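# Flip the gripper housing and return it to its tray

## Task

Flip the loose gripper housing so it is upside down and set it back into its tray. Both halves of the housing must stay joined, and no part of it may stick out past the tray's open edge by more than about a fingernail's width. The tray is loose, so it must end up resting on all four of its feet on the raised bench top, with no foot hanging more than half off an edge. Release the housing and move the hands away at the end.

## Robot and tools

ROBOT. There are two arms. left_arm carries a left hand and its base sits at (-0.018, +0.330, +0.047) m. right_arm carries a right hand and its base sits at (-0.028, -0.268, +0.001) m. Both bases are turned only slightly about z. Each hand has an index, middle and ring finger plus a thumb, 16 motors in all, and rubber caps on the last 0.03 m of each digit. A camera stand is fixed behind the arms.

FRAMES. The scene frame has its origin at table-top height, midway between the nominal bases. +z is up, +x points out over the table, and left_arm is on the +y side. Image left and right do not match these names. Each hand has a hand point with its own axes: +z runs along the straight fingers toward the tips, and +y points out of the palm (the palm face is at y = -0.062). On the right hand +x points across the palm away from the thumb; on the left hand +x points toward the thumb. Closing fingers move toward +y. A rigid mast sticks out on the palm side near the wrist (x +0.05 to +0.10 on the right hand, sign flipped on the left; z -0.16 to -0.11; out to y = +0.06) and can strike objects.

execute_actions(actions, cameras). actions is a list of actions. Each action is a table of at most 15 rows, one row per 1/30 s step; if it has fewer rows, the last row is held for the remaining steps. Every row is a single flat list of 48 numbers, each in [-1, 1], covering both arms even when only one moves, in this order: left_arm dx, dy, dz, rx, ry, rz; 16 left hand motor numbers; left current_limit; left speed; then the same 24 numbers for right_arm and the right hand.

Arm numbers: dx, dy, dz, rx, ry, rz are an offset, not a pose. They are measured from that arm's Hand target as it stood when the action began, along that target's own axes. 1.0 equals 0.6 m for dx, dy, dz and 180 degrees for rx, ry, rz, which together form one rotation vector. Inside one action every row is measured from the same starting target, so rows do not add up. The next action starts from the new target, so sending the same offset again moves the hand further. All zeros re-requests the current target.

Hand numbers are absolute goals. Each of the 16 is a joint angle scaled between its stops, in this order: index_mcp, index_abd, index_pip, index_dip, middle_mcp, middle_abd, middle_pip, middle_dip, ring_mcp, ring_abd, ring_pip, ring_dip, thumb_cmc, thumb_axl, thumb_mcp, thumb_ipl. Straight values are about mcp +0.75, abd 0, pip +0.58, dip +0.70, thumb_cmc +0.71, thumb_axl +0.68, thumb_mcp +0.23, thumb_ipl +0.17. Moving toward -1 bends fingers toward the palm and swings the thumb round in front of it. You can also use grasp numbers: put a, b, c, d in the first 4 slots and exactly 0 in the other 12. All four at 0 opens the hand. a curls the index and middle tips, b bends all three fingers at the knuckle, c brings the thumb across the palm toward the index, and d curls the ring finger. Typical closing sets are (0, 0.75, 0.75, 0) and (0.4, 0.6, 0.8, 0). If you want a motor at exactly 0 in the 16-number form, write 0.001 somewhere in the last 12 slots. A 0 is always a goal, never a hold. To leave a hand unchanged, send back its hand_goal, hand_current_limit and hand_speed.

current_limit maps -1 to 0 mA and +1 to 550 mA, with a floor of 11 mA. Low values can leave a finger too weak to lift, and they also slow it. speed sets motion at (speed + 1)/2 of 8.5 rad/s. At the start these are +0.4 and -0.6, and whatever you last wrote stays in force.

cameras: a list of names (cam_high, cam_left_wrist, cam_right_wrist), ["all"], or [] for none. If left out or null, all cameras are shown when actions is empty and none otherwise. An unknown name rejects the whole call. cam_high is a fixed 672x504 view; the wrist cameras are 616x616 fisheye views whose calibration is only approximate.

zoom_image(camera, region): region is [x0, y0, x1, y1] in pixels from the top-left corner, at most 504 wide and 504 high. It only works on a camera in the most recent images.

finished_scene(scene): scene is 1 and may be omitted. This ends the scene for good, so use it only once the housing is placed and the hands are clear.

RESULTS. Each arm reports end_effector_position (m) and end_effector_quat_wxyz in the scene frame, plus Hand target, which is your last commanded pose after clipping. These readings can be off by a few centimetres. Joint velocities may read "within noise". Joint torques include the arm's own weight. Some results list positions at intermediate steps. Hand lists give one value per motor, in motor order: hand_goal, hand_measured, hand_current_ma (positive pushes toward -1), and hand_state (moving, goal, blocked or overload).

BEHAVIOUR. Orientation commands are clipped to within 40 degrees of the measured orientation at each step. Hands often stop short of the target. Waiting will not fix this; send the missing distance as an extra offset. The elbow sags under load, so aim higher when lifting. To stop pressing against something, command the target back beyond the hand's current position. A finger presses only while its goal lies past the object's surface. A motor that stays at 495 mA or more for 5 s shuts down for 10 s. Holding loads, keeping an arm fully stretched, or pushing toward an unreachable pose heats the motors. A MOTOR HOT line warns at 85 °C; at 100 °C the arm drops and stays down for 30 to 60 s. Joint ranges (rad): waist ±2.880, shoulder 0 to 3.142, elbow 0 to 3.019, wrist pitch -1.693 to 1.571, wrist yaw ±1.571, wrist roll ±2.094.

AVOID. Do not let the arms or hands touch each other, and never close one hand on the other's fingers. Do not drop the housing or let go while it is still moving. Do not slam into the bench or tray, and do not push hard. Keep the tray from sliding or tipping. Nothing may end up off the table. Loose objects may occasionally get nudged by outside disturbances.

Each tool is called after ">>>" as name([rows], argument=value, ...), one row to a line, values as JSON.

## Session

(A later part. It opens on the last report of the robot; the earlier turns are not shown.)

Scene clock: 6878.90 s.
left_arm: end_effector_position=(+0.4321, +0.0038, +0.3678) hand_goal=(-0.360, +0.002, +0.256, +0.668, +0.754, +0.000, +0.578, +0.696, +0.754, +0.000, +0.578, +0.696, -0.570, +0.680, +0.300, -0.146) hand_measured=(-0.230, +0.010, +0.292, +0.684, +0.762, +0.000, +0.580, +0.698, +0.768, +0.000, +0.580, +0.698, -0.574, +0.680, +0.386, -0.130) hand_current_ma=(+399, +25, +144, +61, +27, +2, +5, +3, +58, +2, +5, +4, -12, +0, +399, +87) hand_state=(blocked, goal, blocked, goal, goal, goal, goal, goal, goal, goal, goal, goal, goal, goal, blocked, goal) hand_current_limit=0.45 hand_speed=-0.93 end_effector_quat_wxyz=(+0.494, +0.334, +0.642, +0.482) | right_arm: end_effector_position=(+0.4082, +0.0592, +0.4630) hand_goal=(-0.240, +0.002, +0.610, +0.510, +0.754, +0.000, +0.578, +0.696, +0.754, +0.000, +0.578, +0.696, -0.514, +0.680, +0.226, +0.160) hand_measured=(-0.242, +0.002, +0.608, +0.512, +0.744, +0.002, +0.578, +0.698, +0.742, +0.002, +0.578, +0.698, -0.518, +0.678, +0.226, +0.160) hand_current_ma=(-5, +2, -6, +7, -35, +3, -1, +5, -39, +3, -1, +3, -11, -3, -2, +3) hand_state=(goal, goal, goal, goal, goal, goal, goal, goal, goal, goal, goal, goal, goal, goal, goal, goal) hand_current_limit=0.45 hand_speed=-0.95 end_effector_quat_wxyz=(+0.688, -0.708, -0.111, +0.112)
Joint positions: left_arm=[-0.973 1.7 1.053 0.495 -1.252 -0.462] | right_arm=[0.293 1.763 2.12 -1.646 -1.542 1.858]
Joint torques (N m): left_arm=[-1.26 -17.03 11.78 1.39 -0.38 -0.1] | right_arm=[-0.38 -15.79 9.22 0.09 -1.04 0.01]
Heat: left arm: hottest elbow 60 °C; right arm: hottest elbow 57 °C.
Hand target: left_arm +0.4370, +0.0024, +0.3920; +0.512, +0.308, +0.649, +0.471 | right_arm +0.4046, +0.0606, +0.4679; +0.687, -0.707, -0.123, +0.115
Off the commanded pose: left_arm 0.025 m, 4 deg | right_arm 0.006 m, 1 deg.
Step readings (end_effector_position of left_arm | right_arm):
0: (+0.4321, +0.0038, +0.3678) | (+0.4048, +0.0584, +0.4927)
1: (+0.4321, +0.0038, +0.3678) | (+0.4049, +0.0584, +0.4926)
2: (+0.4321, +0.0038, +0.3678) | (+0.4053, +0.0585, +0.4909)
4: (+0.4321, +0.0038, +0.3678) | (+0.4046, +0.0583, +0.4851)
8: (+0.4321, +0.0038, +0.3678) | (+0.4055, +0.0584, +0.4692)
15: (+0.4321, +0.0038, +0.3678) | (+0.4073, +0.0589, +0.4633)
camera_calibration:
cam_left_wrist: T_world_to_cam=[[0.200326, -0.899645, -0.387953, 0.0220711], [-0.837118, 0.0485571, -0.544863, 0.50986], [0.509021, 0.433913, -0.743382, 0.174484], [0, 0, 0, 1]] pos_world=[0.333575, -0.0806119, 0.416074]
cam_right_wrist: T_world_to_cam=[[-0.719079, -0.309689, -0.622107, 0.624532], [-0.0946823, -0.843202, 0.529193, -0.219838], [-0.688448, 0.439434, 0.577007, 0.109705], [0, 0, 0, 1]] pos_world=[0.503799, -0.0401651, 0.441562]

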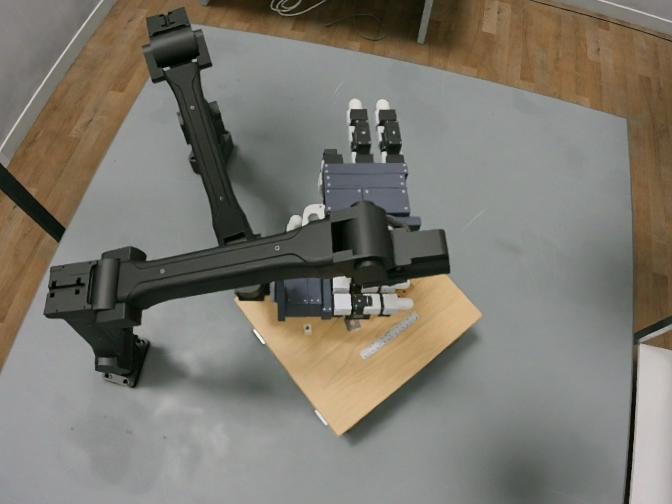

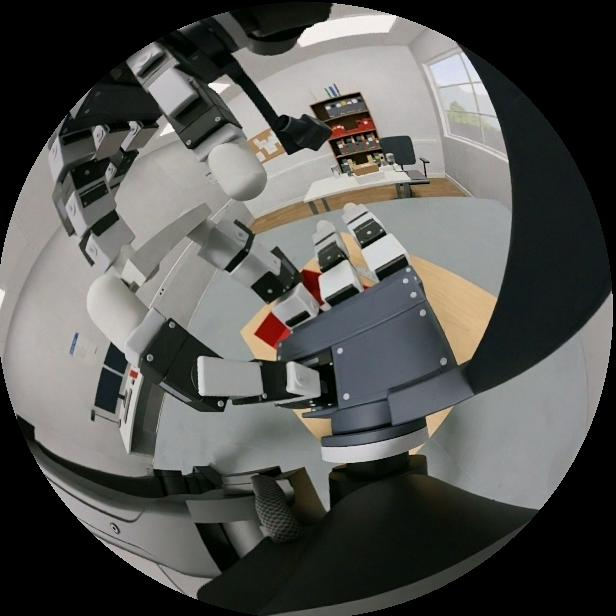

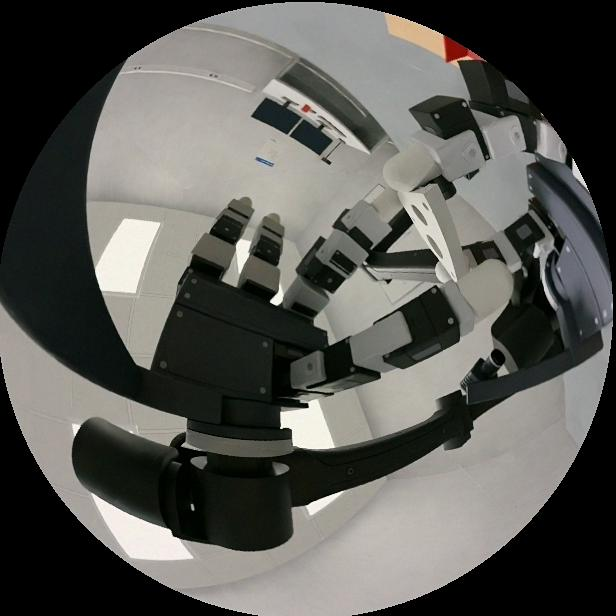

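>>> execute_actions([
  [[0,0,0,0,0,0,-0.36,0.001,0.255,0.667,0.754,0,0.577,0.696,0.754,0,0.577,0.696,-0.571,0.68,0.30,-0.146,0.45,-0.93,0,0,0,0,0,0,-0.36,0.001,0.59,0.51,0.754,0,0.577,0.696,0.754,0,0.577,0.696,-0.514,0.68,0.10,0.155,-0.2,-0.95]],
  [[0,0,0,0,0,0,-0.36,0.001,0.255,0.667,0.754,0,0.577,0.696,0.754,0,0.577,0.696,-0.571,0.68,0.30,-0.146,0.45,-0.93,0,0,0,0,0,0,-0.44,0.001,0.577,0.493,0.754,0,0.577,0.696,0.754,0,0.577,0.696,-0.514,0.68,0.05,0.15,-0.2,-0.95]],
], cameras=["cam_right_wrist","cam_left_wrist"])

>>> zoom_image(camera="cam_right_wrist", region=[340, 100, 616, 376])

>>> zoom_image(camera="cam_left_wrist", region=[60, 100, 320, 360])

Scene clock: 6903.20 s.
left_arm: end_effector_position=(+0.4322, +0.0037, +0.3676) hand_goal=(-0.360, +0.002, +0.256, +0.668, +0.754, +0.000, +0.578, +0.696, +0.754, +0.000, +0.578, +0.696, -0.570, +0.680, +0.300, -0.146) hand_measured=(-0.230, +0.004, +0.292, +0.684, +0.762, +0.000, +0.580, +0.698, +0.768, +0.000, +0.580, +0.698, -0.586, +0.680, +0.376, -0.130) hand_current_ma=(+399, +6, +144, +61, +27, +2, +5, +3, +58, +2, +5, +4, -60, +0, +399, +87) hand_state=(blocked, goal, blocked, goal, goal, goal, goal, goal, goal, goal, goal, goal, goal, goal, blocked, goal) hand_current_limit=0.45 hand_speed=-0.93 end_effector_quat_wxyz=(+0.493, +0.334, +0.642, +0.483) | right_arm: end_effector_position=(+0.4055, +0.0604, +0.4625) hand_goal=(-0.440, +0.002, +0.578, +0.494, +0.754, +0.000, +0.578, +0.696, +0.754, +0.000, +0.578, +0.696, -0.514, +0.680, +0.050, +0.150) hand_measured=(-0.334, -0.004, +0.598, +0.510, +0.744, +0.002, +0.578, +0.698, +0.742, +0.002, +0.578, +0.698, -0.518, +0.678, +0.110, +0.158) hand_current_ma=(+220, -14, +66, +54, -35, +3, -1, +5, -39, +3, -1, +3, -11, -3, +220, +32) hand_state=(blocked, goal, blocked, goal, goal, goal, goal, goal, goal, goal, goal, goal, goal, goal, blocked, goal) hand_current_limit=-0.20 hand_speed=-0.95 end_effector_quat_wxyz=(+0.689, -0.707, -0.114, +0.112)
Joint positions: left_arm=[-0.973 1.7 1.053 0.492 -1.252 -0.462] | right_arm=[0.297 1.763 2.12 -1.67 -1.543 1.829]
Joint torques (N m): left_arm=[-0.85 -16.73 11.69 1.37 -0.37 -0.04] | right_arm=[-0.62 -15.62 10.03 0.01 -0.97 0.08]
Heat: left arm: hottest elbow 60 °C; right arm: hottest elbow 59 °C.
Hand target: left_arm +0.4370, +0.0024, +0.3920; +0.512, +0.308, +0.649, +0.471 | right_arm +0.4048, +0.0605, +0.4679; +0.687, -0.707, -0.124, +0.114
Off the commanded pose: left_arm 0.025 m, 4 deg | right_arm 0.005 m, 1 deg.
joint sent to its limit (right arm) — joint 4 (wrist pitch), lower limit. The joint targets still meet the commanded pose.
Step readings (end_effector_position of left_arm | right_arm):
0: (+0.4321, +0.0038, +0.3678) | (+0.4083, +0.0592, +0.4629)
1: (+0.4321, +0.0038, +0.3678) | (+0.4083, +0.0592, +0.4629)
2: (+0.4321, +0.0038, +0.3678) | (+0.4081, +0.0592, +0.4629)
4: (+0.4321, +0.0038, +0.3678) | (+0.4076, +0.0590, +0.4629)
8: (+0.4321, +0.0038, +0.3678) | (+0.4066, +0.0586, +0.4627)
15: (+0.4321, +0.0038, +0.3678) | (+0.4062, +0.0587, +0.4625)
16: (+0.4321, +0.0038, +0.3678) | (+0.4058, +0.0592, +0.4625)
17: (+0.4321, +0.0038, +0.3678) | (+0.4057, +0.0596, +0.4625)
19: (+0.4322, +0.0037, +0.3677) | (+0.4055, +0.0600, +0.4626)
23: (+0.4322, +0.0037, +0.3676) | (+0.4052, +0.0603, +0.4626)
30: (+0.4322, +0.0037, +0.3676) | (+0.4054, +0.0604, +0.4625)
camera_calibration:
cam_left_wrist: T_world_to_cam=[[0.199772, -0.898765, -0.390272, 0.0229923], [-0.837963, 0.049728, -0.543457, 0.509718], [0.507847, 0.435601, -0.743198, 0.174769], [0, 0, 0, 1]] pos_world=[0.333776, -0.0808122, 0.415871]
cam_right_wrist: T_world_to_cam=[[-0.715046, -0.311725, -0.625729, 0.622784], [-0.0926659, -0.844915, 0.526812, -0.218481], [-0.692909, 0.434678, 0.575267, 0.110447], [0, 0, 0, 1]] pos_world=[0.501603, -0.0384692, 0.441257]
Images, in order (width x height): cam_left_wrist 616x616, cam_right_wrist 616x616.

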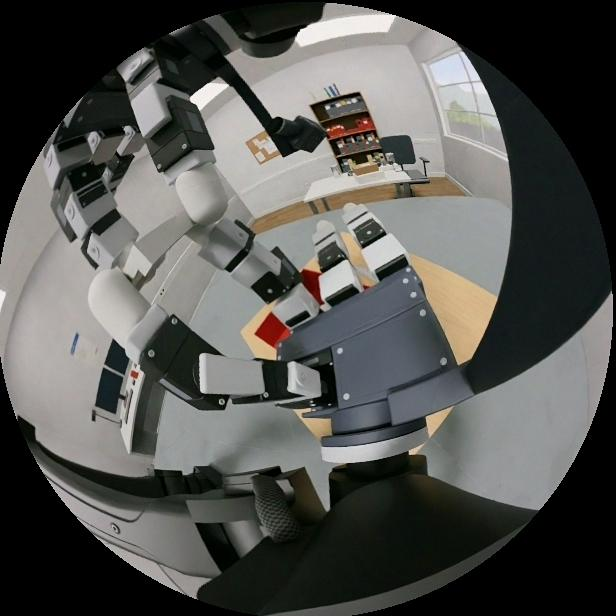

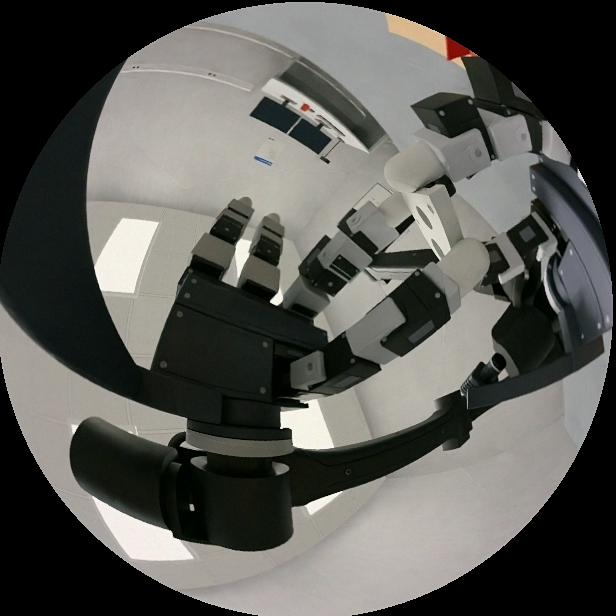

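Scaled by 1.826 from the camera's 616x616 image, which has a finer 880x880 frame.

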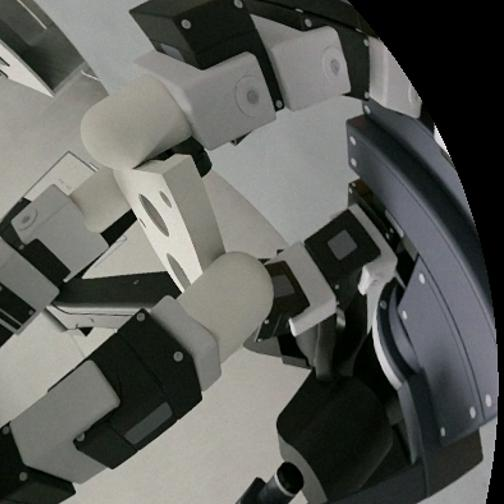

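Scaled by 1.938 from the camera's 616x616 image, which has a finer 880x880 frame.

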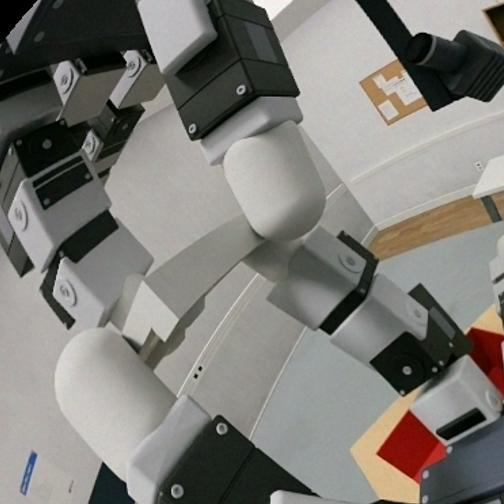

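>>> execute_actions([
  [[0,0,0,0,0,0,-0.36,0.001,0.255,0.667,0.754,0,0.577,0.696,0.754,0,0.577,0.696,-0.571,0.68,0.30,-0.146,0.45,-0.93,0,0,0,0,0,0,-0.29,0.001,0.60,0.51,0.754,0,0.577,0.696,0.754,0,0.577,0.696,-0.514,0.68,0.17,0.155,0.2,-0.93]],
  [[0,0,0,0,0,0,-0.36,0.001,0.255,0.667,0.754,0,0.577,0.696,0.754,0,0.577,0.696,-0.571,0.68,0.30,-0.146,0.45,-0.93,-0.003,0.013,0,0,0,0,-0.27,0.001,0.60,0.51,0.754,0,0.577,0.696,0.754,0,0.577,0.696,-0.514,0.68,0.18,0.155,0.2,-0.93]],
  [[0,0,0,0,0,0,-0.36,0.001,0.255,0.667,0.754,0,0.577,0.696,0.754,0,0.577,0.696,-0.571,0.68,0.30,-0.146,0.45,-0.93,0,0,0,0,0,0,-0.36,0.001,0.59,0.51,0.754,0,0.577,0.696,0.754,0,0.577,0.696,-0.514,0.68,0.12,0.155,-0.2,-0.94]],
], cameras=["cam_right_wrist","cam_left_wrist"])

>>> zoom_image(camera="cam_left_wrist", region=[60, 100, 320, 360])

>>> zoom_image(camera="cam_right_wrist", region=[340, 100, 616, 376])

Scene clock: 6924.93 s.
left_arm: end_effector_position=(+0.4322, +0.0037, +0.3676) hand_goal=(-0.360, +0.002, +0.256, +0.668, +0.754, +0.000, +0.578, +0.696, +0.754, +0.000, +0.578, +0.696, -0.570, +0.680, +0.300, -0.146) hand_measured=(-0.230, +0.006, +0.292, +0.684, +0.762, +0.000, +0.580, +0.698, +0.768, +0.000, +0.580, +0.698, -0.582, +0.680, +0.374, -0.130) hand_current_ma=(+399, +11, +144, +61, +27, +2, +5, +3, +58, +2, +5, +4, -44, +0, +399, +87) hand_state=(blocked, goal, blocked, goal, goal, goal, goal, goal, goal, goal, goal, goal, goal, goal, blocked, goal) hand_current_limit=0.45 hand_speed=-0.93 end_effector_quat_wxyz=(+0.493, +0.334, +0.642, +0.483) | right_arm: end_effector_position=(+0.4061, +0.0612, +0.4572) hand_goal=(-0.360, +0.002, +0.590, +0.510, +0.754, +0.000, +0.578, +0.696, +0.754, +0.000, +0.578, +0.696, -0.514, +0.680, +0.120, +0.156) hand_measured=(-0.332, -0.002, +0.596, +0.514, +0.744, +0.002, +0.578, +0.698, +0.742, +0.002, +0.578, +0.698, -0.518, +0.678, +0.124, +0.158) hand_current_ma=(+100, -8, +16, +8, -35, +3, -1, +5, -39, +3, -1, +3, -11, -3, +11, +7) hand_state=(blocked, goal, goal, goal, goal, goal, goal, goal, goal, goal, goal, goal, goal, goal, goal, goal) hand_current_limit=-0.20 hand_speed=-0.94 end_effector_quat_wxyz=(+0.689, -0.707, -0.117, +0.111)
Joint positions: left_arm=[-0.973 1.7 1.053 0.492 -1.253 -0.462] | right_arm=[0.298 1.763 2.106 -1.672 -1.543 1.809]
Joint torques (N m): left_arm=[-0.5 -16.62 11.67 1.36 -0.32 -0.06] | right_arm=[-1.08 -16.03 8.54 0.05 -0.95 0.03]
Heat: left arm: hottest elbow 60 °C; right arm: hottest elbow 60 °C.
Hand target: left_arm +0.4370, +0.0024, +0.3920; +0.512, +0.308, +0.649, +0.471 | right_arm +0.4031, +0.0598, +0.4600; +0.687, -0.707, -0.123, +0.115
Off the commanded pose: left_arm 0.025 m, 4 deg | right_arm 0.004 m, 1 deg.
joint sent to its limit (right arm) — joint 4 (wrist pitch), lower limit. The joint targets still meet the commanded pose.
Step readings (end_effector_position of left_arm | right_arm):
0: (+0.4322, +0.0037, +0.3676) | (+0.4055, +0.0604, +0.4625)
1: (+0.4322, +0.0037, +0.3676) | (+0.4055, +0.0604, +0.4625)
2: (+0.4322, +0.0037, +0.3676) | (+0.4055, +0.0604, +0.4625)
4: (+0.4322, +0.0037, +0.3676) | (+0.4055, +0.0604, +0.4625)
8: (+0.4322, +0.0037, +0.3676) | (+0.4055, +0.0604, +0.4625)
15: (+0.4322, +0.0037, +0.3676) | (+0.4055, +0.0604, +0.4625)
16: (+0.4322, +0.0037, +0.3676) | (+0.4055, +0.0604, +0.4625)
17: (+0.4322, +0.0037, +0.3676) | (+0.4055, +0.0604, +0.4625)
19: (+0.4322, +0.0037, +0.3676) | (+0.4058, +0.0605, +0.4622)
23: (+0.4322, +0.0037, +0.3676) | (+0.4060, +0.0606, +0.4594)
30: (+0.4322, +0.0037, +0.3676) | (+0.4061, +0.0606, +0.4573)
31: (+0.4322, +0.0037, +0.3676) | (+0.4061, +0.0606, +0.4573)
32: (+0.4322, +0.0037, +0.3676) | (+0.4062, +0.0606, +0.4573)
34: (+0.4322, +0.0037, +0.3676) | (+0.4062, +0.0606, +0.4573)
38: (+0.4322, +0.0037, +0.3676) | (+0.4062, +0.0606, +0.4573)
45: (+0.4322, +0.0037, +0.3676) | (+0.4060, +0.0612, +0.4572)
camera_calibration:
cam_left_wrist: T_world_to_cam=[[0.2001, -0.89869, -0.390277, 0.0228919], [-0.837958, 0.0494459, -0.54349, 0.509708], [0.507727, 0.435788, -0.74317, 0.174813], [0, 0, 0, 1]] pos_world=[0.333776, -0.0808118, 0.415871]
cam_right_wrist: T_world_to_cam=[[-0.711799, -0.31211, -0.629229, 0.62049], [-0.0935149, -0.845762, 0.525301, -0.213863], [-0.69613, 0.432751, 0.572826, 0.116128], [0, 0, 0, 1]] pos_world=[0.502505, -0.0374705, 0.436252]
Images, in order (width x height): cam_left_wrist 616x616, cam_right_wrist 616x616.

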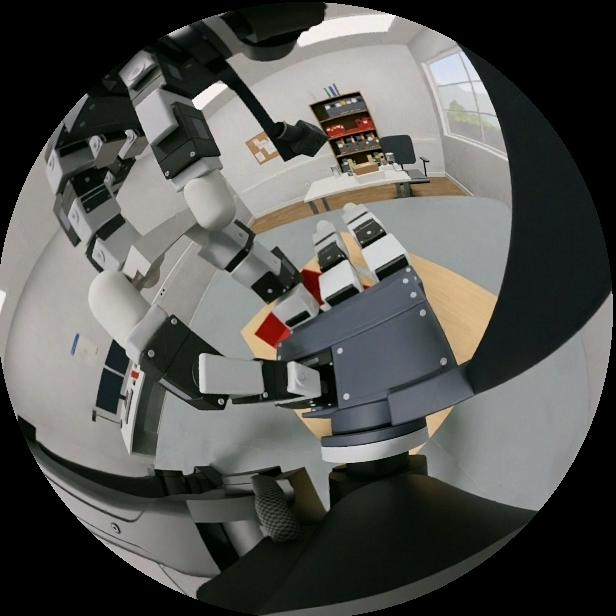

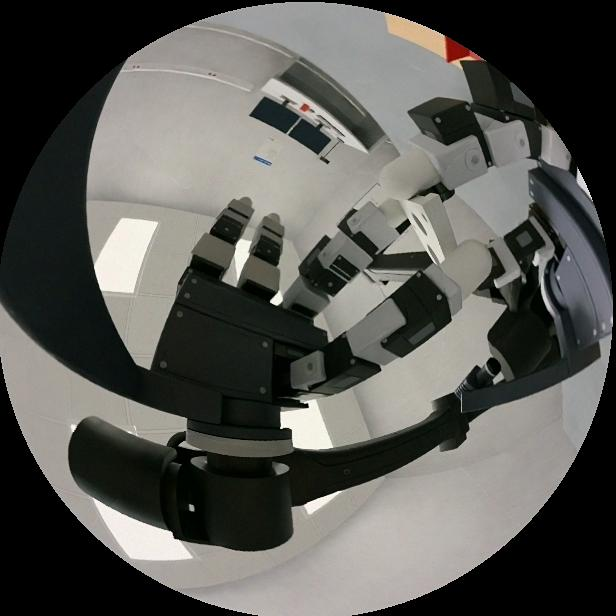

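Scaled by 1.938 from the camera's 616x616 image, which has a finer 880x880 frame.

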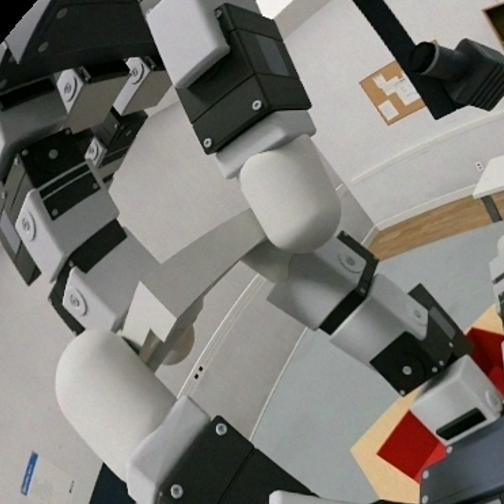

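Scaled by 1.826 from the camera's 616x616 image, which has a finer 880x880 frame.

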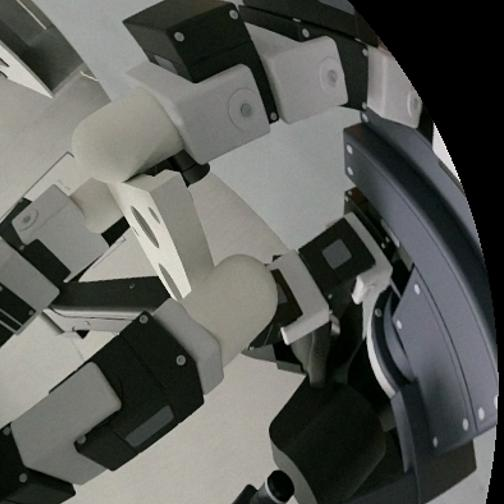

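>>> execute_actions([
  [[0,0,0,0,0,0,-0.36,0.001,0.255,0.667,0.754,0,0.577,0.696,0.754,0,0.577,0.696,-0.571,0.68,0.30,-0.146,0.45,-0.93,0,0,0,0,0,0,-0.27,0.001,0.60,0.51,0.754,0,0.577,0.696,0.754,0,0.577,0.696,-0.514,0.68,0.18,0.155,0.2,-0.93]],
  [[0,0,0,0,0,-0.022,-0.36,0.001,0.255,0.667,0.754,0,0.577,0.696,0.754,0,0.577,0.696,-0.571,0.68,0.30,-0.146,0.45,-0.93,0,0,0,0,0,0,-0.27,0.001,0.60,0.51,0.754,0,0.577,0.696,0.754,0,0.577,0.696,-0.514,0.68,0.18,0.155,0.2,-0.93]],
], cameras=["cam_right_wrist","cam_left_wrist"])

>>> zoom_image(camera="cam_left_wrist", region=[60, 100, 320, 360])

>>> zoom_image(camera="cam_right_wrist", region=[340, 100, 616, 376])

Scene clock: 6938.50 s.
left_arm: end_effector_position=(+0.4323, +0.0058, +0.3698) hand_goal=(-0.360, +0.002, +0.256, +0.668, +0.754, +0.000, +0.578, +0.696, +0.754, +0.000, +0.578, +0.696, -0.570, +0.680, +0.300, -0.146) hand_measured=(-0.230, +0.006, +0.292, +0.684, +0.762, +0.000, +0.580, +0.698, +0.768, +0.000, +0.580, +0.698, -0.580, +0.680, +0.374, -0.130) hand_current_ma=(+399, +12, +144, +61, +27, +2, +5, +3, +58, +2, +5, +4, -37, +0, +399, +87) hand_state=(blocked, goal, blocked, goal, goal, goal, goal, goal, goal, goal, goal, goal, goal, goal, blocked, goal) hand_current_limit=0.45 hand_speed=-0.93 end_effector_quat_wxyz=(+0.511, +0.310, +0.653, +0.465) | right_arm: end_effector_position=(+0.4061, +0.0612, +0.4572) hand_goal=(-0.270, +0.002, +0.600, +0.510, +0.754, +0.000, +0.578, +0.696, +0.754, +0.000, +0.578, +0.696, -0.514, +0.680, +0.180, +0.156) hand_measured=(-0.280, -0.002, +0.602, +0.514, +0.744, +0.002, +0.578, +0.698, +0.742, +0.002, +0.578, +0.698, -0.518, +0.678, +0.178, +0.158) hand_current_ma=(-32, -8, +4, +8, -35, +3, -1, +5, -39, +3, -1, +3, -11, -3, -5, +7) hand_state=(goal, goal, goal, goal, goal, goal, goal, goal, goal, goal, goal, goal, goal, goal, goal, goal) hand_current_limit=0.20 hand_speed=-0.93 end_effector_quat_wxyz=(+0.689, -0.707, -0.117, +0.111)
Joint positions: left_arm=[-0.973 1.7 1.069 0.485 -1.254 -0.527] | right_arm=[0.298 1.763 2.106 -1.672 -1.543 1.809]
Joint torques (N m): left_arm=[-1.03 -16.5 11.86 1.22 -0.37 -0.04] | right_arm=[-0.56 -16.44 8.54 0.03 -0.95 0.02]
Heat: left arm: hottest elbow 60 °C; right arm: hottest elbow 58 °C.
Hand target: left_arm +0.4370, +0.0024, +0.3920; +0.528, +0.285, +0.659, +0.453 | right_arm +0.4031, +0.0598, +0.4600; +0.687, -0.707, -0.123, +0.115
Off the commanded pose: left_arm 0.023 m, 4 deg | right_arm 0.004 m, 1 deg.
joint sent to its limit (right arm) — joint 4 (wrist pitch), lower limit. The joint targets still meet the commanded pose.
Step readings (end_effector_position of left_arm | right_arm):
0: (+0.4322, +0.0037, +0.3676) | (+0.4061, +0.0612, +0.4572)
1: (+0.4322, +0.0037, +0.3676) | (+0.4061, +0.0612, +0.4572)
2: (+0.4322, +0.0037, +0.3676) | (+0.4061, +0.0612, +0.4572)
4: (+0.4322, +0.0037, +0.3676) | (+0.4061, +0.0612, +0.4572)
8: (+0.4322, +0.0037, +0.3676) | (+0.4061, +0.0612, +0.4572)
15: (+0.4322, +0.0037, +0.3676) | (+0.4061, +0.0612, +0.4572)
16: (+0.4322, +0.0038, +0.3676) | (+0.4061, +0.0612, +0.4572)
17: (+0.4321, +0.0040, +0.3675) | (+0.4061, +0.0612, +0.4572)
19: (+0.4321, +0.0044, +0.3678) | (+0.4061, +0.0612, +0.4572)
23: (+0.4324, +0.0047, +0.3699) | (+0.4061, +0.0612, +0.4572)
30: (+0.4323, +0.0054, +0.3708) | (+0.4061, +0.0612, +0.4572)
camera_calibration:
cam_left_wrist: T_world_to_cam=[[0.212919, -0.922467, -0.322057, -0.00492244], [-0.824636, 0.00713438, -0.565618, 0.513573], [0.524062, 0.386011, -0.75918, 0.174572], [0, 0, 0, 1]] pos_world=[0.333073, -0.0755914, 0.421432]
cam_right_wrist: T_world_to_cam=[[-0.711799, -0.31211, -0.629229, 0.62049], [-0.0935149, -0.845762, 0.525301, -0.213863], [-0.69613, 0.432751, 0.572826, 0.116128], [0, 0, 0, 1]] pos_world=[0.502505, -0.0374705, 0.436252]
Images, in order (width x height): cam_left_wrist 616x616, cam_right_wrist 616x616.

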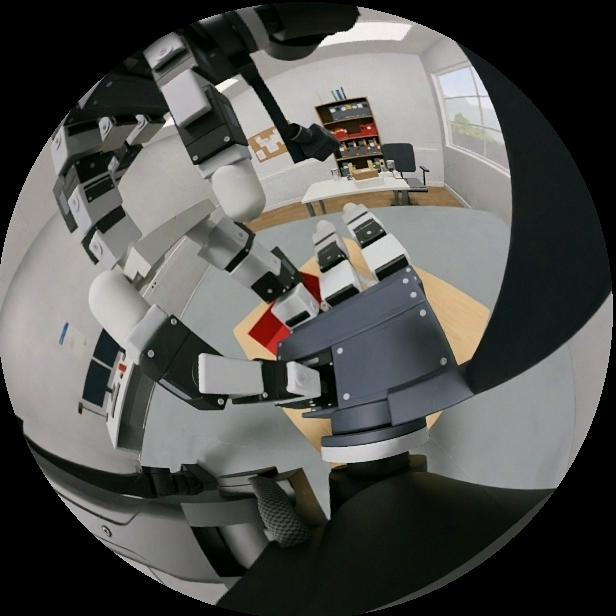

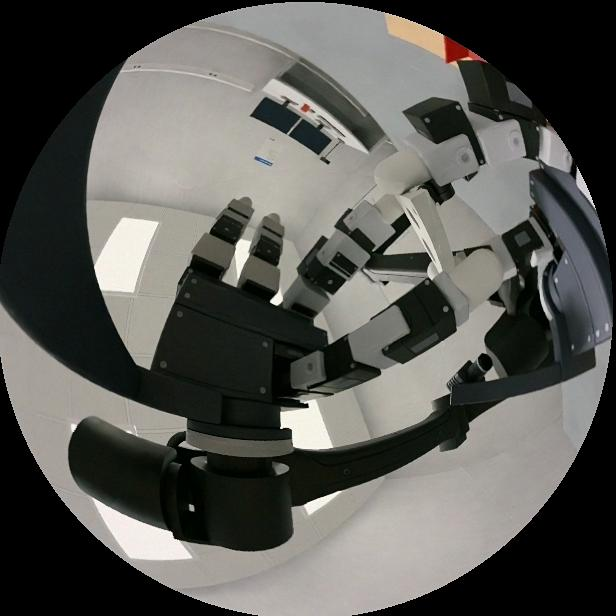

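Scaled by 1.938 from the camera's 616x616 image, which has a finer 880x880 frame.

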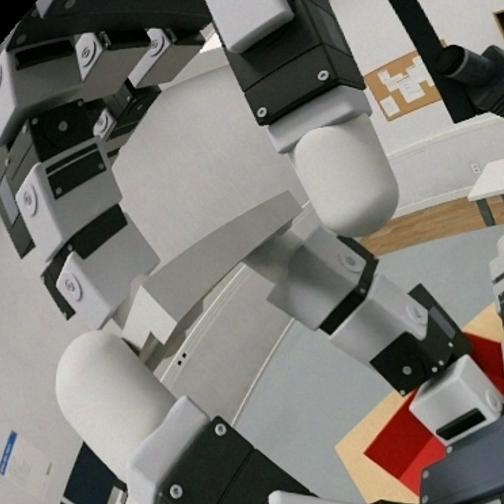

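Scaled by 1.826 from the camera's 616x616 image, which has a finer 880x880 frame.

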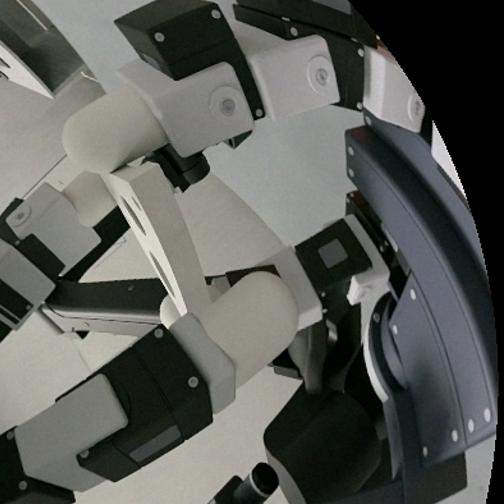

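>>> execute_actions([
  [[0,0,0,0,0,0,-0.36,0.001,0.255,0.667,0.754,0,0.577,0.696,0.754,0,0.577,0.696,-0.571,0.68,0.30,-0.146,0.45,-0.93,0,0,0,0,0,0,-0.35,0.001,0.59,0.51,0.754,0,0.577,0.696,0.754,0,0.577,0.696,-0.514,0.68,0.10,0.155,-0.2,-0.93]],
  [[0,0,0,0,0,0,-0.36,0.001,0.255,0.667,0.754,0,0.577,0.696,0.754,0,0.577,0.696,-0.571,0.68,0.30,-0.146,0.45,-0.93,0,0,0,0,0,0,-0.44,0.001,0.577,0.493,0.754,0,0.577,0.696,0.754,0,0.577,0.696,-0.514,0.68,0.05,0.15,-0.2,-0.94]],
], cameras=["cam_right_wrist","cam_left_wrist"])

>>> zoom_image(camera="cam_left_wrist", region=[60, 100, 320, 360])

>>> zoom_image(camera="cam_right_wrist", region=[340, 100, 616, 376])

Scene clock: 6946.63 s.
left_arm: end_effector_position=(+0.4324, +0.0057, +0.3693) hand_goal=(-0.360, +0.002, +0.256, +0.668, +0.754, +0.000, +0.578, +0.696, +0.754, +0.000, +0.578, +0.696, -0.570, +0.680, +0.300, -0.146) hand_measured=(-0.230, +0.004, +0.292, +0.684, +0.762, +0.000, +0.580, +0.698, +0.768, +0.000, +0.580, +0.698, -0.584, +0.680, +0.374, -0.130) hand_current_ma=(+399, +5, +144, +61, +27, +2, +5, +3, +58, +2, +5, +4, -50, +0, +399, +87) hand_state=(blocked, goal, blocked, goal, goal, goal, goal, goal, goal, goal, goal, goal, goal, goal, blocked, goal) hand_current_limit=0.45 hand_speed=-0.93 end_effector_quat_wxyz=(+0.509, +0.311, +0.653, +0.466) | right_arm: end_effector_position=(+0.4059, +0.0618, +0.4572) hand_goal=(-0.440, +0.002, +0.578, +0.494, +0.754, +0.000, +0.578, +0.696, +0.754, +0.000, +0.578, +0.696, -0.514, +0.680, +0.050, +0.150) hand_measured=(-0.316, -0.002, +0.600, +0.514, +0.744, +0.002, +0.578, +0.698, +0.742, +0.002, +0.578, +0.698, -0.518, +0.678, +0.090, +0.156) hand_current_ma=(+220, -9, +70, +65, -35, +3, -1, +5, -39, +3, -1, +3, -11, -3, +193, +25) hand_state=(blocked, goal, blocked, goal, goal, goal, goal, goal, goal, goal, goal, goal, goal, goal, blocked, goal) hand_current_limit=-0.20 hand_speed=-0.94 end_effector_quat_wxyz=(+0.689, -0.707, -0.118, +0.111)
Joint positions: left_arm=[-0.973 1.7 1.069 0.479 -1.255 -0.528] | right_arm=[0.299 1.763 2.106 -1.672 -1.543 1.807]
Joint torques (N m): left_arm=[-0.44 -15.97 12.01 1.44 -0.36 -0.08] | right_arm=[-0.91 -16.09 8.65 0.12 -0.96 0.05]
Heat: left arm: hottest elbow 63 °C; right arm: hottest elbow 57 °C.
Hand target: left_arm +0.4370, +0.0024, +0.3920; +0.528, +0.285, +0.659, +0.453 | right_arm +0.4031, +0.0599, +0.4600; +0.687, -0.707, -0.124, +0.115
Off the commanded pose: left_arm 0.023 m, 4 deg | right_arm 0.004 m, 1 deg.
joint sent to its limit (right arm) — joint 4 (wrist pitch), lower limit. The joint targets still meet the commanded pose.
Step readings (end_effector_position of left_arm | right_arm):
0: (+0.4323, +0.0059, +0.3698) | (+0.4061, +0.0612, +0.4572)
1: (+0.4323, +0.0059, +0.3698) | (+0.4061, +0.0612, +0.4572)
2: (+0.4322, +0.0059, +0.3698) | (+0.4061, +0.0612, +0.4572)
4: (+0.4323, +0.0059, +0.3697) | (+0.4061, +0.0612, +0.4572)
8: (+0.4323, +0.0057, +0.3695) | (+0.4061, +0.0612, +0.4572)
15: (+0.4324, +0.0057, +0.3693) | (+0.4058, +0.0617, +0.4572)
16: (+0.4324, +0.0057, +0.3693) | (+0.4058, +0.0617, +0.4572)
17: (+0.4324, +0.0057, +0.3693) | (+0.4058, +0.0617, +0.4572)
19: (+0.4324, +0.0057, +0.3693) | (+0.4058, +0.0617, +0.4572)
23: (+0.4324, +0.0057, +0.3693) | (+0.4058, +0.0617, +0.4572)
30: (+0.4324, +0.0057, +0.3693) | (+0.4059, +0.0618, +0.4572)
camera_calibration:
cam_left_wrist: T_world_to_cam=[[0.212217, -0.920995, -0.326699, -0.00331139], [-0.826514, 0.00920659, -0.56284, 0.513153], [0.521381, 0.389466, -0.759262, 0.175414], [0, 0, 0, 1]] pos_world=[0.333374, -0.0760919, 0.420926]
cam_right_wrist: T_world_to_cam=[[-0.710312, -0.312562, -0.630684, 0.620508], [-0.0934466, -0.846197, 0.524613, -0.21303], [-0.697657, 0.431574, 0.571856, 0.116905], [0, 0, 0, 1]] pos_world=[0.502406, -0.0367714, 0.43625]
Images, in order (width x height): cam_left_wrist 616x616, cam_right_wrist 616x616.

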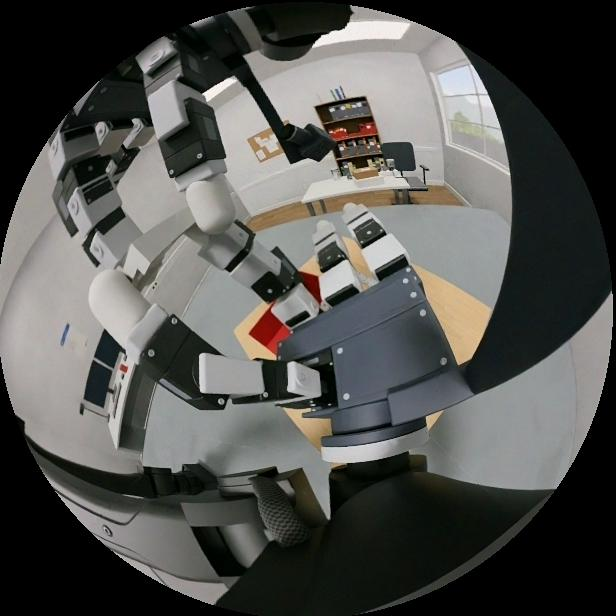

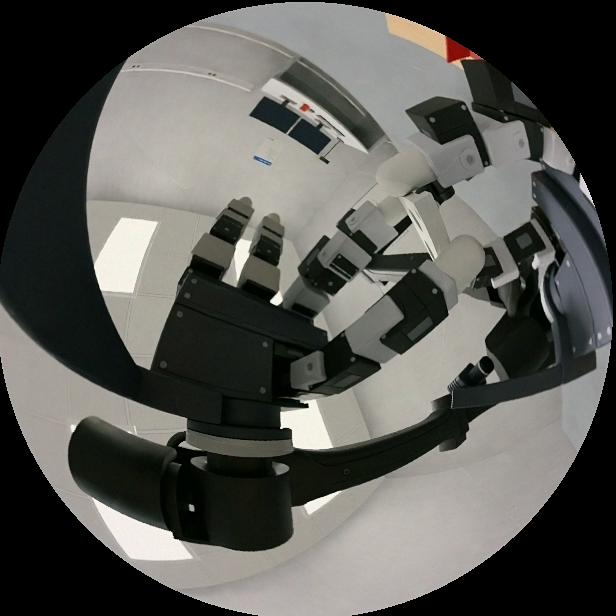

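Scaled by 1.938 from the camera's 616x616 image, which has a finer 880x880 frame.

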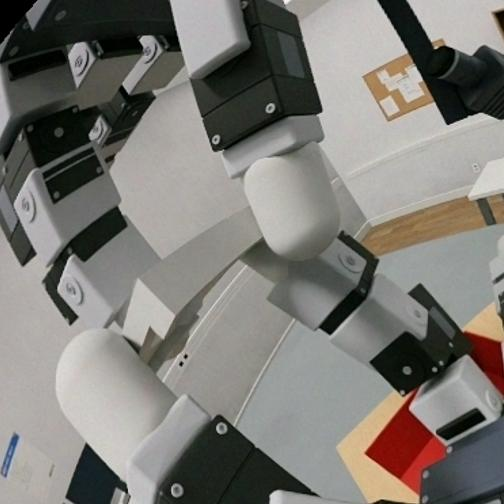

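Scaled by 1.826 from the camera's 616x616 image, which has a finer 880x880 frame.

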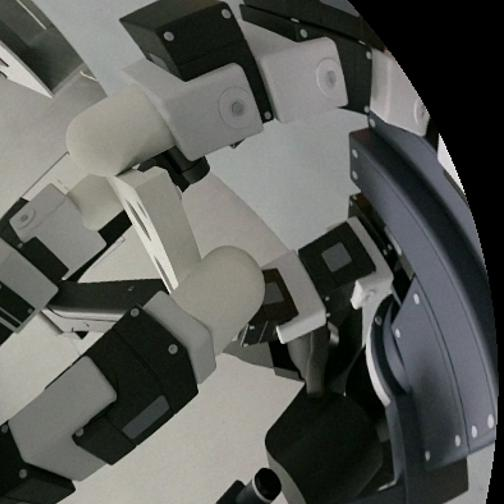

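>>> execute_actions([
  [[0,0,0,0,0,0,-0.36,0.001,0.255,0.667,0.754,0,0.577,0.696,0.754,0,0.577,0.696,-0.571,0.68,0.30,-0.146,0.45,-0.93,0,0,0,0,0,0,-0.50,0.001,0.577,0.493,0.754,0,0.577,0.696,0.754,0,0.577,0.696,-0.514,0.68,0.0,0.146,0.3,-0.94]],
  [[0,0,0,0,0,0,-0.36,0.001,0.255,0.667,0.754,0,0.577,0.696,0.754,0,0.577,0.696,-0.571,0.68,0.30,-0.146,0.45,-0.93,0,0,0,0,0,0,-0.53,0.001,0.577,0.493,0.754,0,0.577,0.696,0.754,0,0.577,0.696,-0.514,0.68,-0.02,0.146,0.45,-0.94]],
], cameras=["cam_left_wrist","cam_right_wrist"])

>>> zoom_image(camera="cam_left_wrist", region=[60, 100, 320, 360])

Scene clock: 6954.40 s.
left_arm: end_effector_position=(+0.4325, +0.0056, +0.3699) hand_goal=(-0.360, +0.002, +0.256, +0.668, +0.754, +0.000, +0.578, +0.696, +0.754, +0.000, +0.578, +0.696, -0.570, +0.680, +0.300, -0.146) hand_measured=(-0.230, +0.006, +0.292, +0.684, +0.762, +0.000, +0.580, +0.698, +0.768, +0.000, +0.580, +0.698, -0.582, +0.680, +0.374, -0.130) hand_current_ma=(+399, +11, +144, +61, +27, +2, +5, +3, +58, +2, +5, +4, -47, +0, +399, +87) hand_state=(blocked, goal, blocked, goal, goal, goal, goal, goal, goal, goal, goal, goal, goal, goal, blocked, goal) hand_current_limit=0.45 hand_speed=-0.93 end_effector_quat_wxyz=(+0.510, +0.310, +0.653, +0.466) | right_arm: end_effector_position=(+0.4059, +0.0618, +0.4572) hand_goal=(-0.530, +0.002, +0.578, +0.494, +0.754, +0.000, +0.578, +0.696, +0.754, +0.000, +0.578, +0.696, -0.514, +0.680, -0.020, +0.146) hand_measured=(-0.316, -0.002, +0.610, +0.514, +0.744, +0.002, +0.578, +0.698, +0.742, +0.002, +0.578, +0.698, -0.518, +0.678, +0.076, +0.160) hand_current_ma=(+399, -9, +110, +65, -35, +3, -1, +5, -39, +3, -1, +3, -10, -3, +399, +62) hand_state=(blocked, goal, blocked, goal, goal, goal, goal, goal, goal, goal, goal, goal, goal, goal, blocked, goal) hand_current_limit=0.45 hand_speed=-0.94 end_effector_quat_wxyz=(+0.689, -0.707, -0.118, +0.111)
Joint positions: left_arm=[-0.973 1.7 1.07 0.479 -1.255 -0.529] | right_arm=[0.299 1.763 2.106 -1.672 -1.543 1.807]
Joint torques (N m): left_arm=[-0.97 -16.85 11.9 1.37 -0.32 -0.09] | right_arm=[-0.79 -16.03 8.54 0.02 -0.98 0.05]
Heat: left arm: hottest elbow 64 °C; right arm: hottest elbow 56 °C.
Hand target: left_arm +0.4370, +0.0024, +0.3921; +0.528, +0.285, +0.659, +0.453 | right_arm +0.4031, +0.0599, +0.4601; +0.687, -0.706, -0.124, +0.115
Off the commanded pose: left_arm 0.023 m, 4 deg | right_arm 0.004 m, 1 deg.
joint sent to its limit (right arm) — joint 4 (wrist pitch), lower limit. The joint targets still meet the commanded pose.
Step readings (end_effector_position of left_arm | right_arm):
0: (+0.4324, +0.0057, +0.3693) | (+0.4059, +0.0618, +0.4572)
1: (+0.4324, +0.0057, +0.3693) | (+0.4059, +0.0618, +0.4572)
2: (+0.4324, +0.0057, +0.3693) | (+0.4059, +0.0618, +0.4572)
4: (+0.4324, +0.0057, +0.3693) | (+0.4059, +0.0618, +0.4572)
8: (+0.4325, +0.0056, +0.3698) | (+0.4059, +0.0618, +0.4572)
15: (+0.4325, +0.0056, +0.3699) | (+0.4059, +0.0618, +0.4572)
16: (+0.4325, +0.0056, +0.3699) | (+0.4059, +0.0618, +0.4572)
17: (+0.4325, +0.0056, +0.3699) | (+0.4059, +0.0618, +0.4572)
19: (+0.4325, +0.0056, +0.3699) | (+0.4059, +0.0618, +0.4572)
23: (+0.4325, +0.0056, +0.3699) | (+0.4059, +0.0618, +0.4572)
30: (+0.4325, +0.0056, +0.3699) | (+0.4059, +0.0618, +0.4572)
camera_calibration:
cam_left_wrist: T_world_to_cam=[[0.212965, -0.921666, -0.32431, -0.00442142], [-0.825811, 0.00760322, -0.563895, 0.51358], [0.522189, 0.387909, -0.759503, 0.175585], [0, 0, 0, 1]] pos_world=[0.333373, -0.0760908, 0.421529]
cam_right_wrist: T_world_to_cam=[[-0.710312, -0.312562, -0.630684, 0.620508], [-0.0934466, -0.846197, 0.524613, -0.21303], [-0.697657, 0.431574, 0.571856, 0.116905], [0, 0, 0, 1]] pos_world=[0.502406, -0.0367714, 0.43625]
Images, in order (width x height): cam_left_wrist 616x616, cam_right_wrist 616x616.

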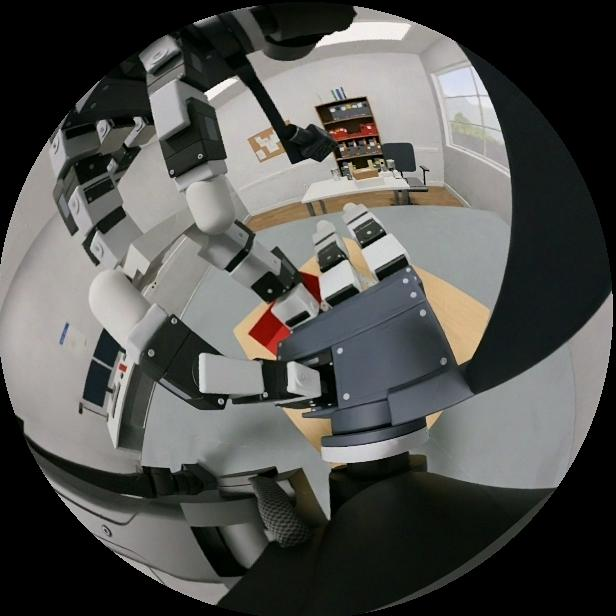

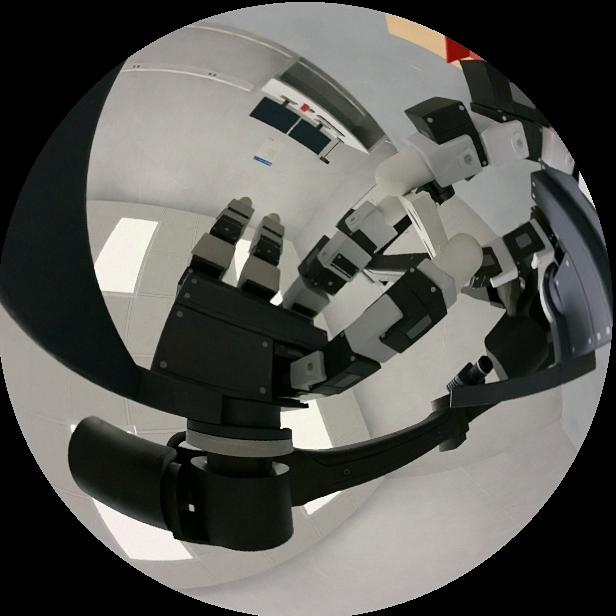

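Scaled by 1.938 from the camera's 616x616 image, which has a finer 880x880 frame.

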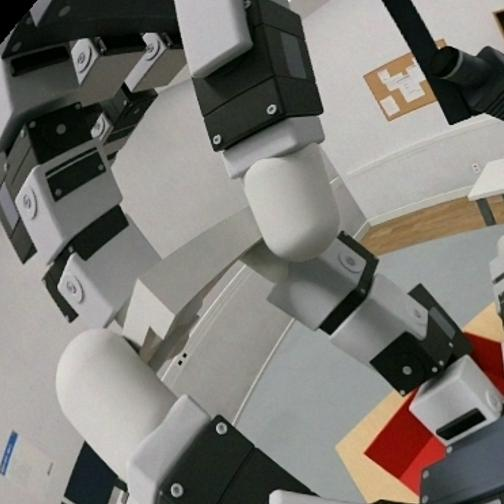

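>>> execute_actions([
  [[0,0,0,0,0,0,-0.24,0.001,0.28,0.68,0.754,0,0.577,0.696,0.754,0,0.577,0.696,-0.571,0.68,0.36,-0.135,0.45,-0.95,0,0,0,0,0,0,-0.53,0.001,0.577,0.493,0.754,0,0.577,0.696,0.754,0,0.577,0.696,-0.514,0.68,-0.02,0.146,0.45,-0.94]],
  [[0,0,0,0,0,0,-0.14,0.001,0.29,0.68,0.754,0,0.577,0.696,0.754,0,0.577,0.696,-0.571,0.68,0.45,-0.13,0.45,-0.95,0,0,0,0,0,0,-0.53,0.001,0.577,0.493,0.754,0,0.577,0.696,0.754,0,0.577,0.696,-0.514,0.68,-0.02,0.146,0.45,-0.94]],
], cameras=["cam_left_wrist","cam_right_wrist"])

>>> zoom_image(camera="cam_left_wrist", region=[60, 100, 320, 360])

>>> zoom_image(camera="cam_right_wrist", region=[340, 100, 616, 376])

Scene clock: 6959.97 s.
left_arm: end_effector_position=(+0.4324, +0.0058, +0.3698) hand_goal=(-0.140, +0.002, +0.290, +0.680, +0.754, +0.000, +0.578, +0.696, +0.754, +0.000, +0.578, +0.696, -0.570, +0.680, +0.450, -0.130) hand_measured=(-0.138, +0.006, +0.294, +0.682, +0.762, +0.000, +0.580, +0.698, +0.768, +0.000, +0.580, +0.698, -0.570, +0.680, +0.448, -0.128) hand_current_ma=(+8, +11, +13, +10, +27, +2, +5, +3, +58, +2, +5, +4, +2, +0, -6, +8) hand_state=(goal, goal, goal, goal, goal, goal, goal, goal, goal, goal, goal, goal, goal, goal, goal, goal) hand_current_limit=0.45 hand_speed=-0.95 end_effector_quat_wxyz=(+0.510, +0.310, +0.654, +0.466) | right_arm: end_effector_position=(+0.4059, +0.0618, +0.4571) hand_goal=(-0.530, +0.002, +0.578, +0.494, +0.754, +0.000, +0.578, +0.696, +0.754, +0.000, +0.578, +0.696, -0.514, +0.680, -0.020, +0.146) hand_measured=(-0.316, -0.002, +0.612, +0.514, +0.744, +0.002, +0.578, +0.698, +0.742, +0.002, +0.578, +0.698, -0.518, +0.678, +0.074, +0.160) hand_current_ma=(+399, -10, +118, +65, -35, +3, -1, +5, -39, +3, -1, +3, -10, -3, +399, +63) hand_state=(blocked, goal, blocked, goal, goal, goal, goal, goal, goal, goal, goal, goal, goal, goal, blocked, goal) hand_current_limit=0.45 hand_speed=-0.94 end_effector_quat_wxyz=(+0.689, -0.707, -0.118, +0.110)
Joint positions: left_arm=[-0.973 1.7 1.07 0.479 -1.255 -0.531] | right_arm=[0.299 1.763 2.106 -1.672 -1.543 1.806]
Joint torques (N m): left_arm=[-0.26 -16.09 11.86 1.29 -0.35 -0.07] | right_arm=[-0.73 -15.97 8.5 0.01 -0.97 0.06]
Heat: left arm: hottest elbow 62 °C; right arm: hottest elbow 56 °C.
Hand target: left_arm +0.4370, +0.0024, +0.3920; +0.528, +0.285, +0.659, +0.453 | right_arm +0.4031, +0.0599, +0.4601; +0.687, -0.706, -0.124, +0.115
Off the commanded pose: left_arm 0.023 m, 4 deg | right_arm 0.005 m, 1 deg.
joint sent to its limit (right arm) — joint 4 (wrist pitch), lower limit. The joint targets still meet the commanded pose.
Step readings (end_effector_position of left_arm | right_arm):
0: (+0.4325, +0.0056, +0.3699) | (+0.4059, +0.0618, +0.4572)
1: (+0.4325, +0.0056, +0.3699) | (+0.4059, +0.0618, +0.4572)
2: (+0.4325, +0.0056, +0.3699) | (+0.4059, +0.0618, +0.4572)
4: (+0.4325, +0.0056, +0.3699) | (+0.4059, +0.0618, +0.4572)
8: (+0.4324, +0.0057, +0.3699) | (+0.4059, +0.0618, +0.4571)
15: (+0.4324, +0.0057, +0.3699) | (+0.4059, +0.0618, +0.4571)
16: (+0.4324, +0.0057, +0.3699) | (+0.4059, +0.0618, +0.4571)
17: (+0.4324, +0.0057, +0.3699) | (+0.4059, +0.0618, +0.4571)
19: (+0.4324, +0.0057, +0.3699) | (+0.4059, +0.0618, +0.4571)
23: (+0.4324, +0.0057, +0.3698) | (+0.4059, +0.0618, +0.4571)
30: (+0.4324, +0.0058, +0.3698) | (+0.4059, +0.0618, +0.4571)
camera_calibration:
cam_left_wrist: T_world_to_cam=[[0.213627, -0.922137, -0.322531, -0.00514951], [-0.825471, 0.00617803, -0.564411, 0.513575], [0.522457, 0.386813, -0.759878, 0.175455], [0, 0, 0, 1]] pos_world=[0.333373, -0.0757897, 0.42153]
cam_right_wrist: T_world_to_cam=[[-0.709593, -0.312325, -0.63161, 0.620693], [-0.0940387, -0.846396, 0.524185, -0.212595], [-0.698309, 0.431354, 0.571226, 0.117513], [0, 0, 0, 1]] pos_world=[0.502507, -0.0367713, 0.436348]
Images, in order (width x height): cam_left_wrist 616x616, cam_right_wrist 616x616.

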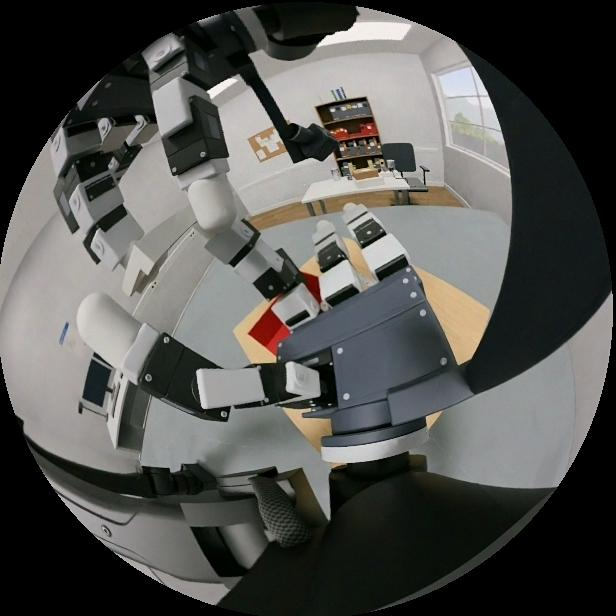

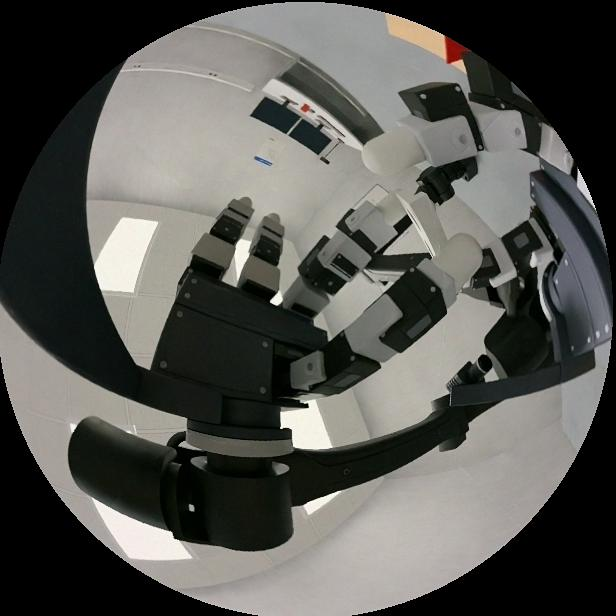

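Scaled by 1.938 from the camera's 616x616 image, which has a finer 880x880 frame.

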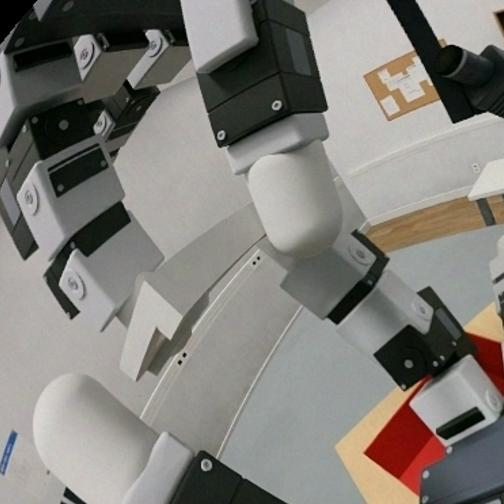

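Scaled by 1.826 from the camera's 616x616 image, which has a finer 880x880 frame.

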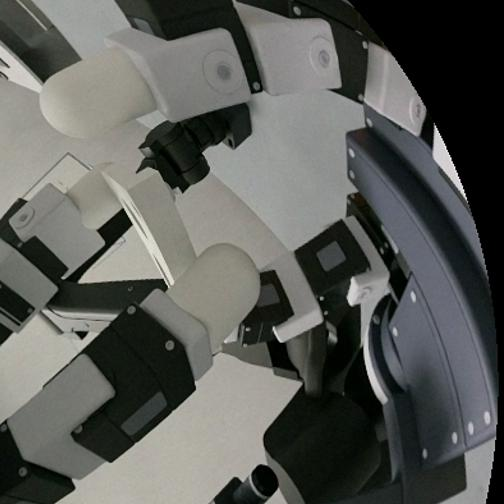

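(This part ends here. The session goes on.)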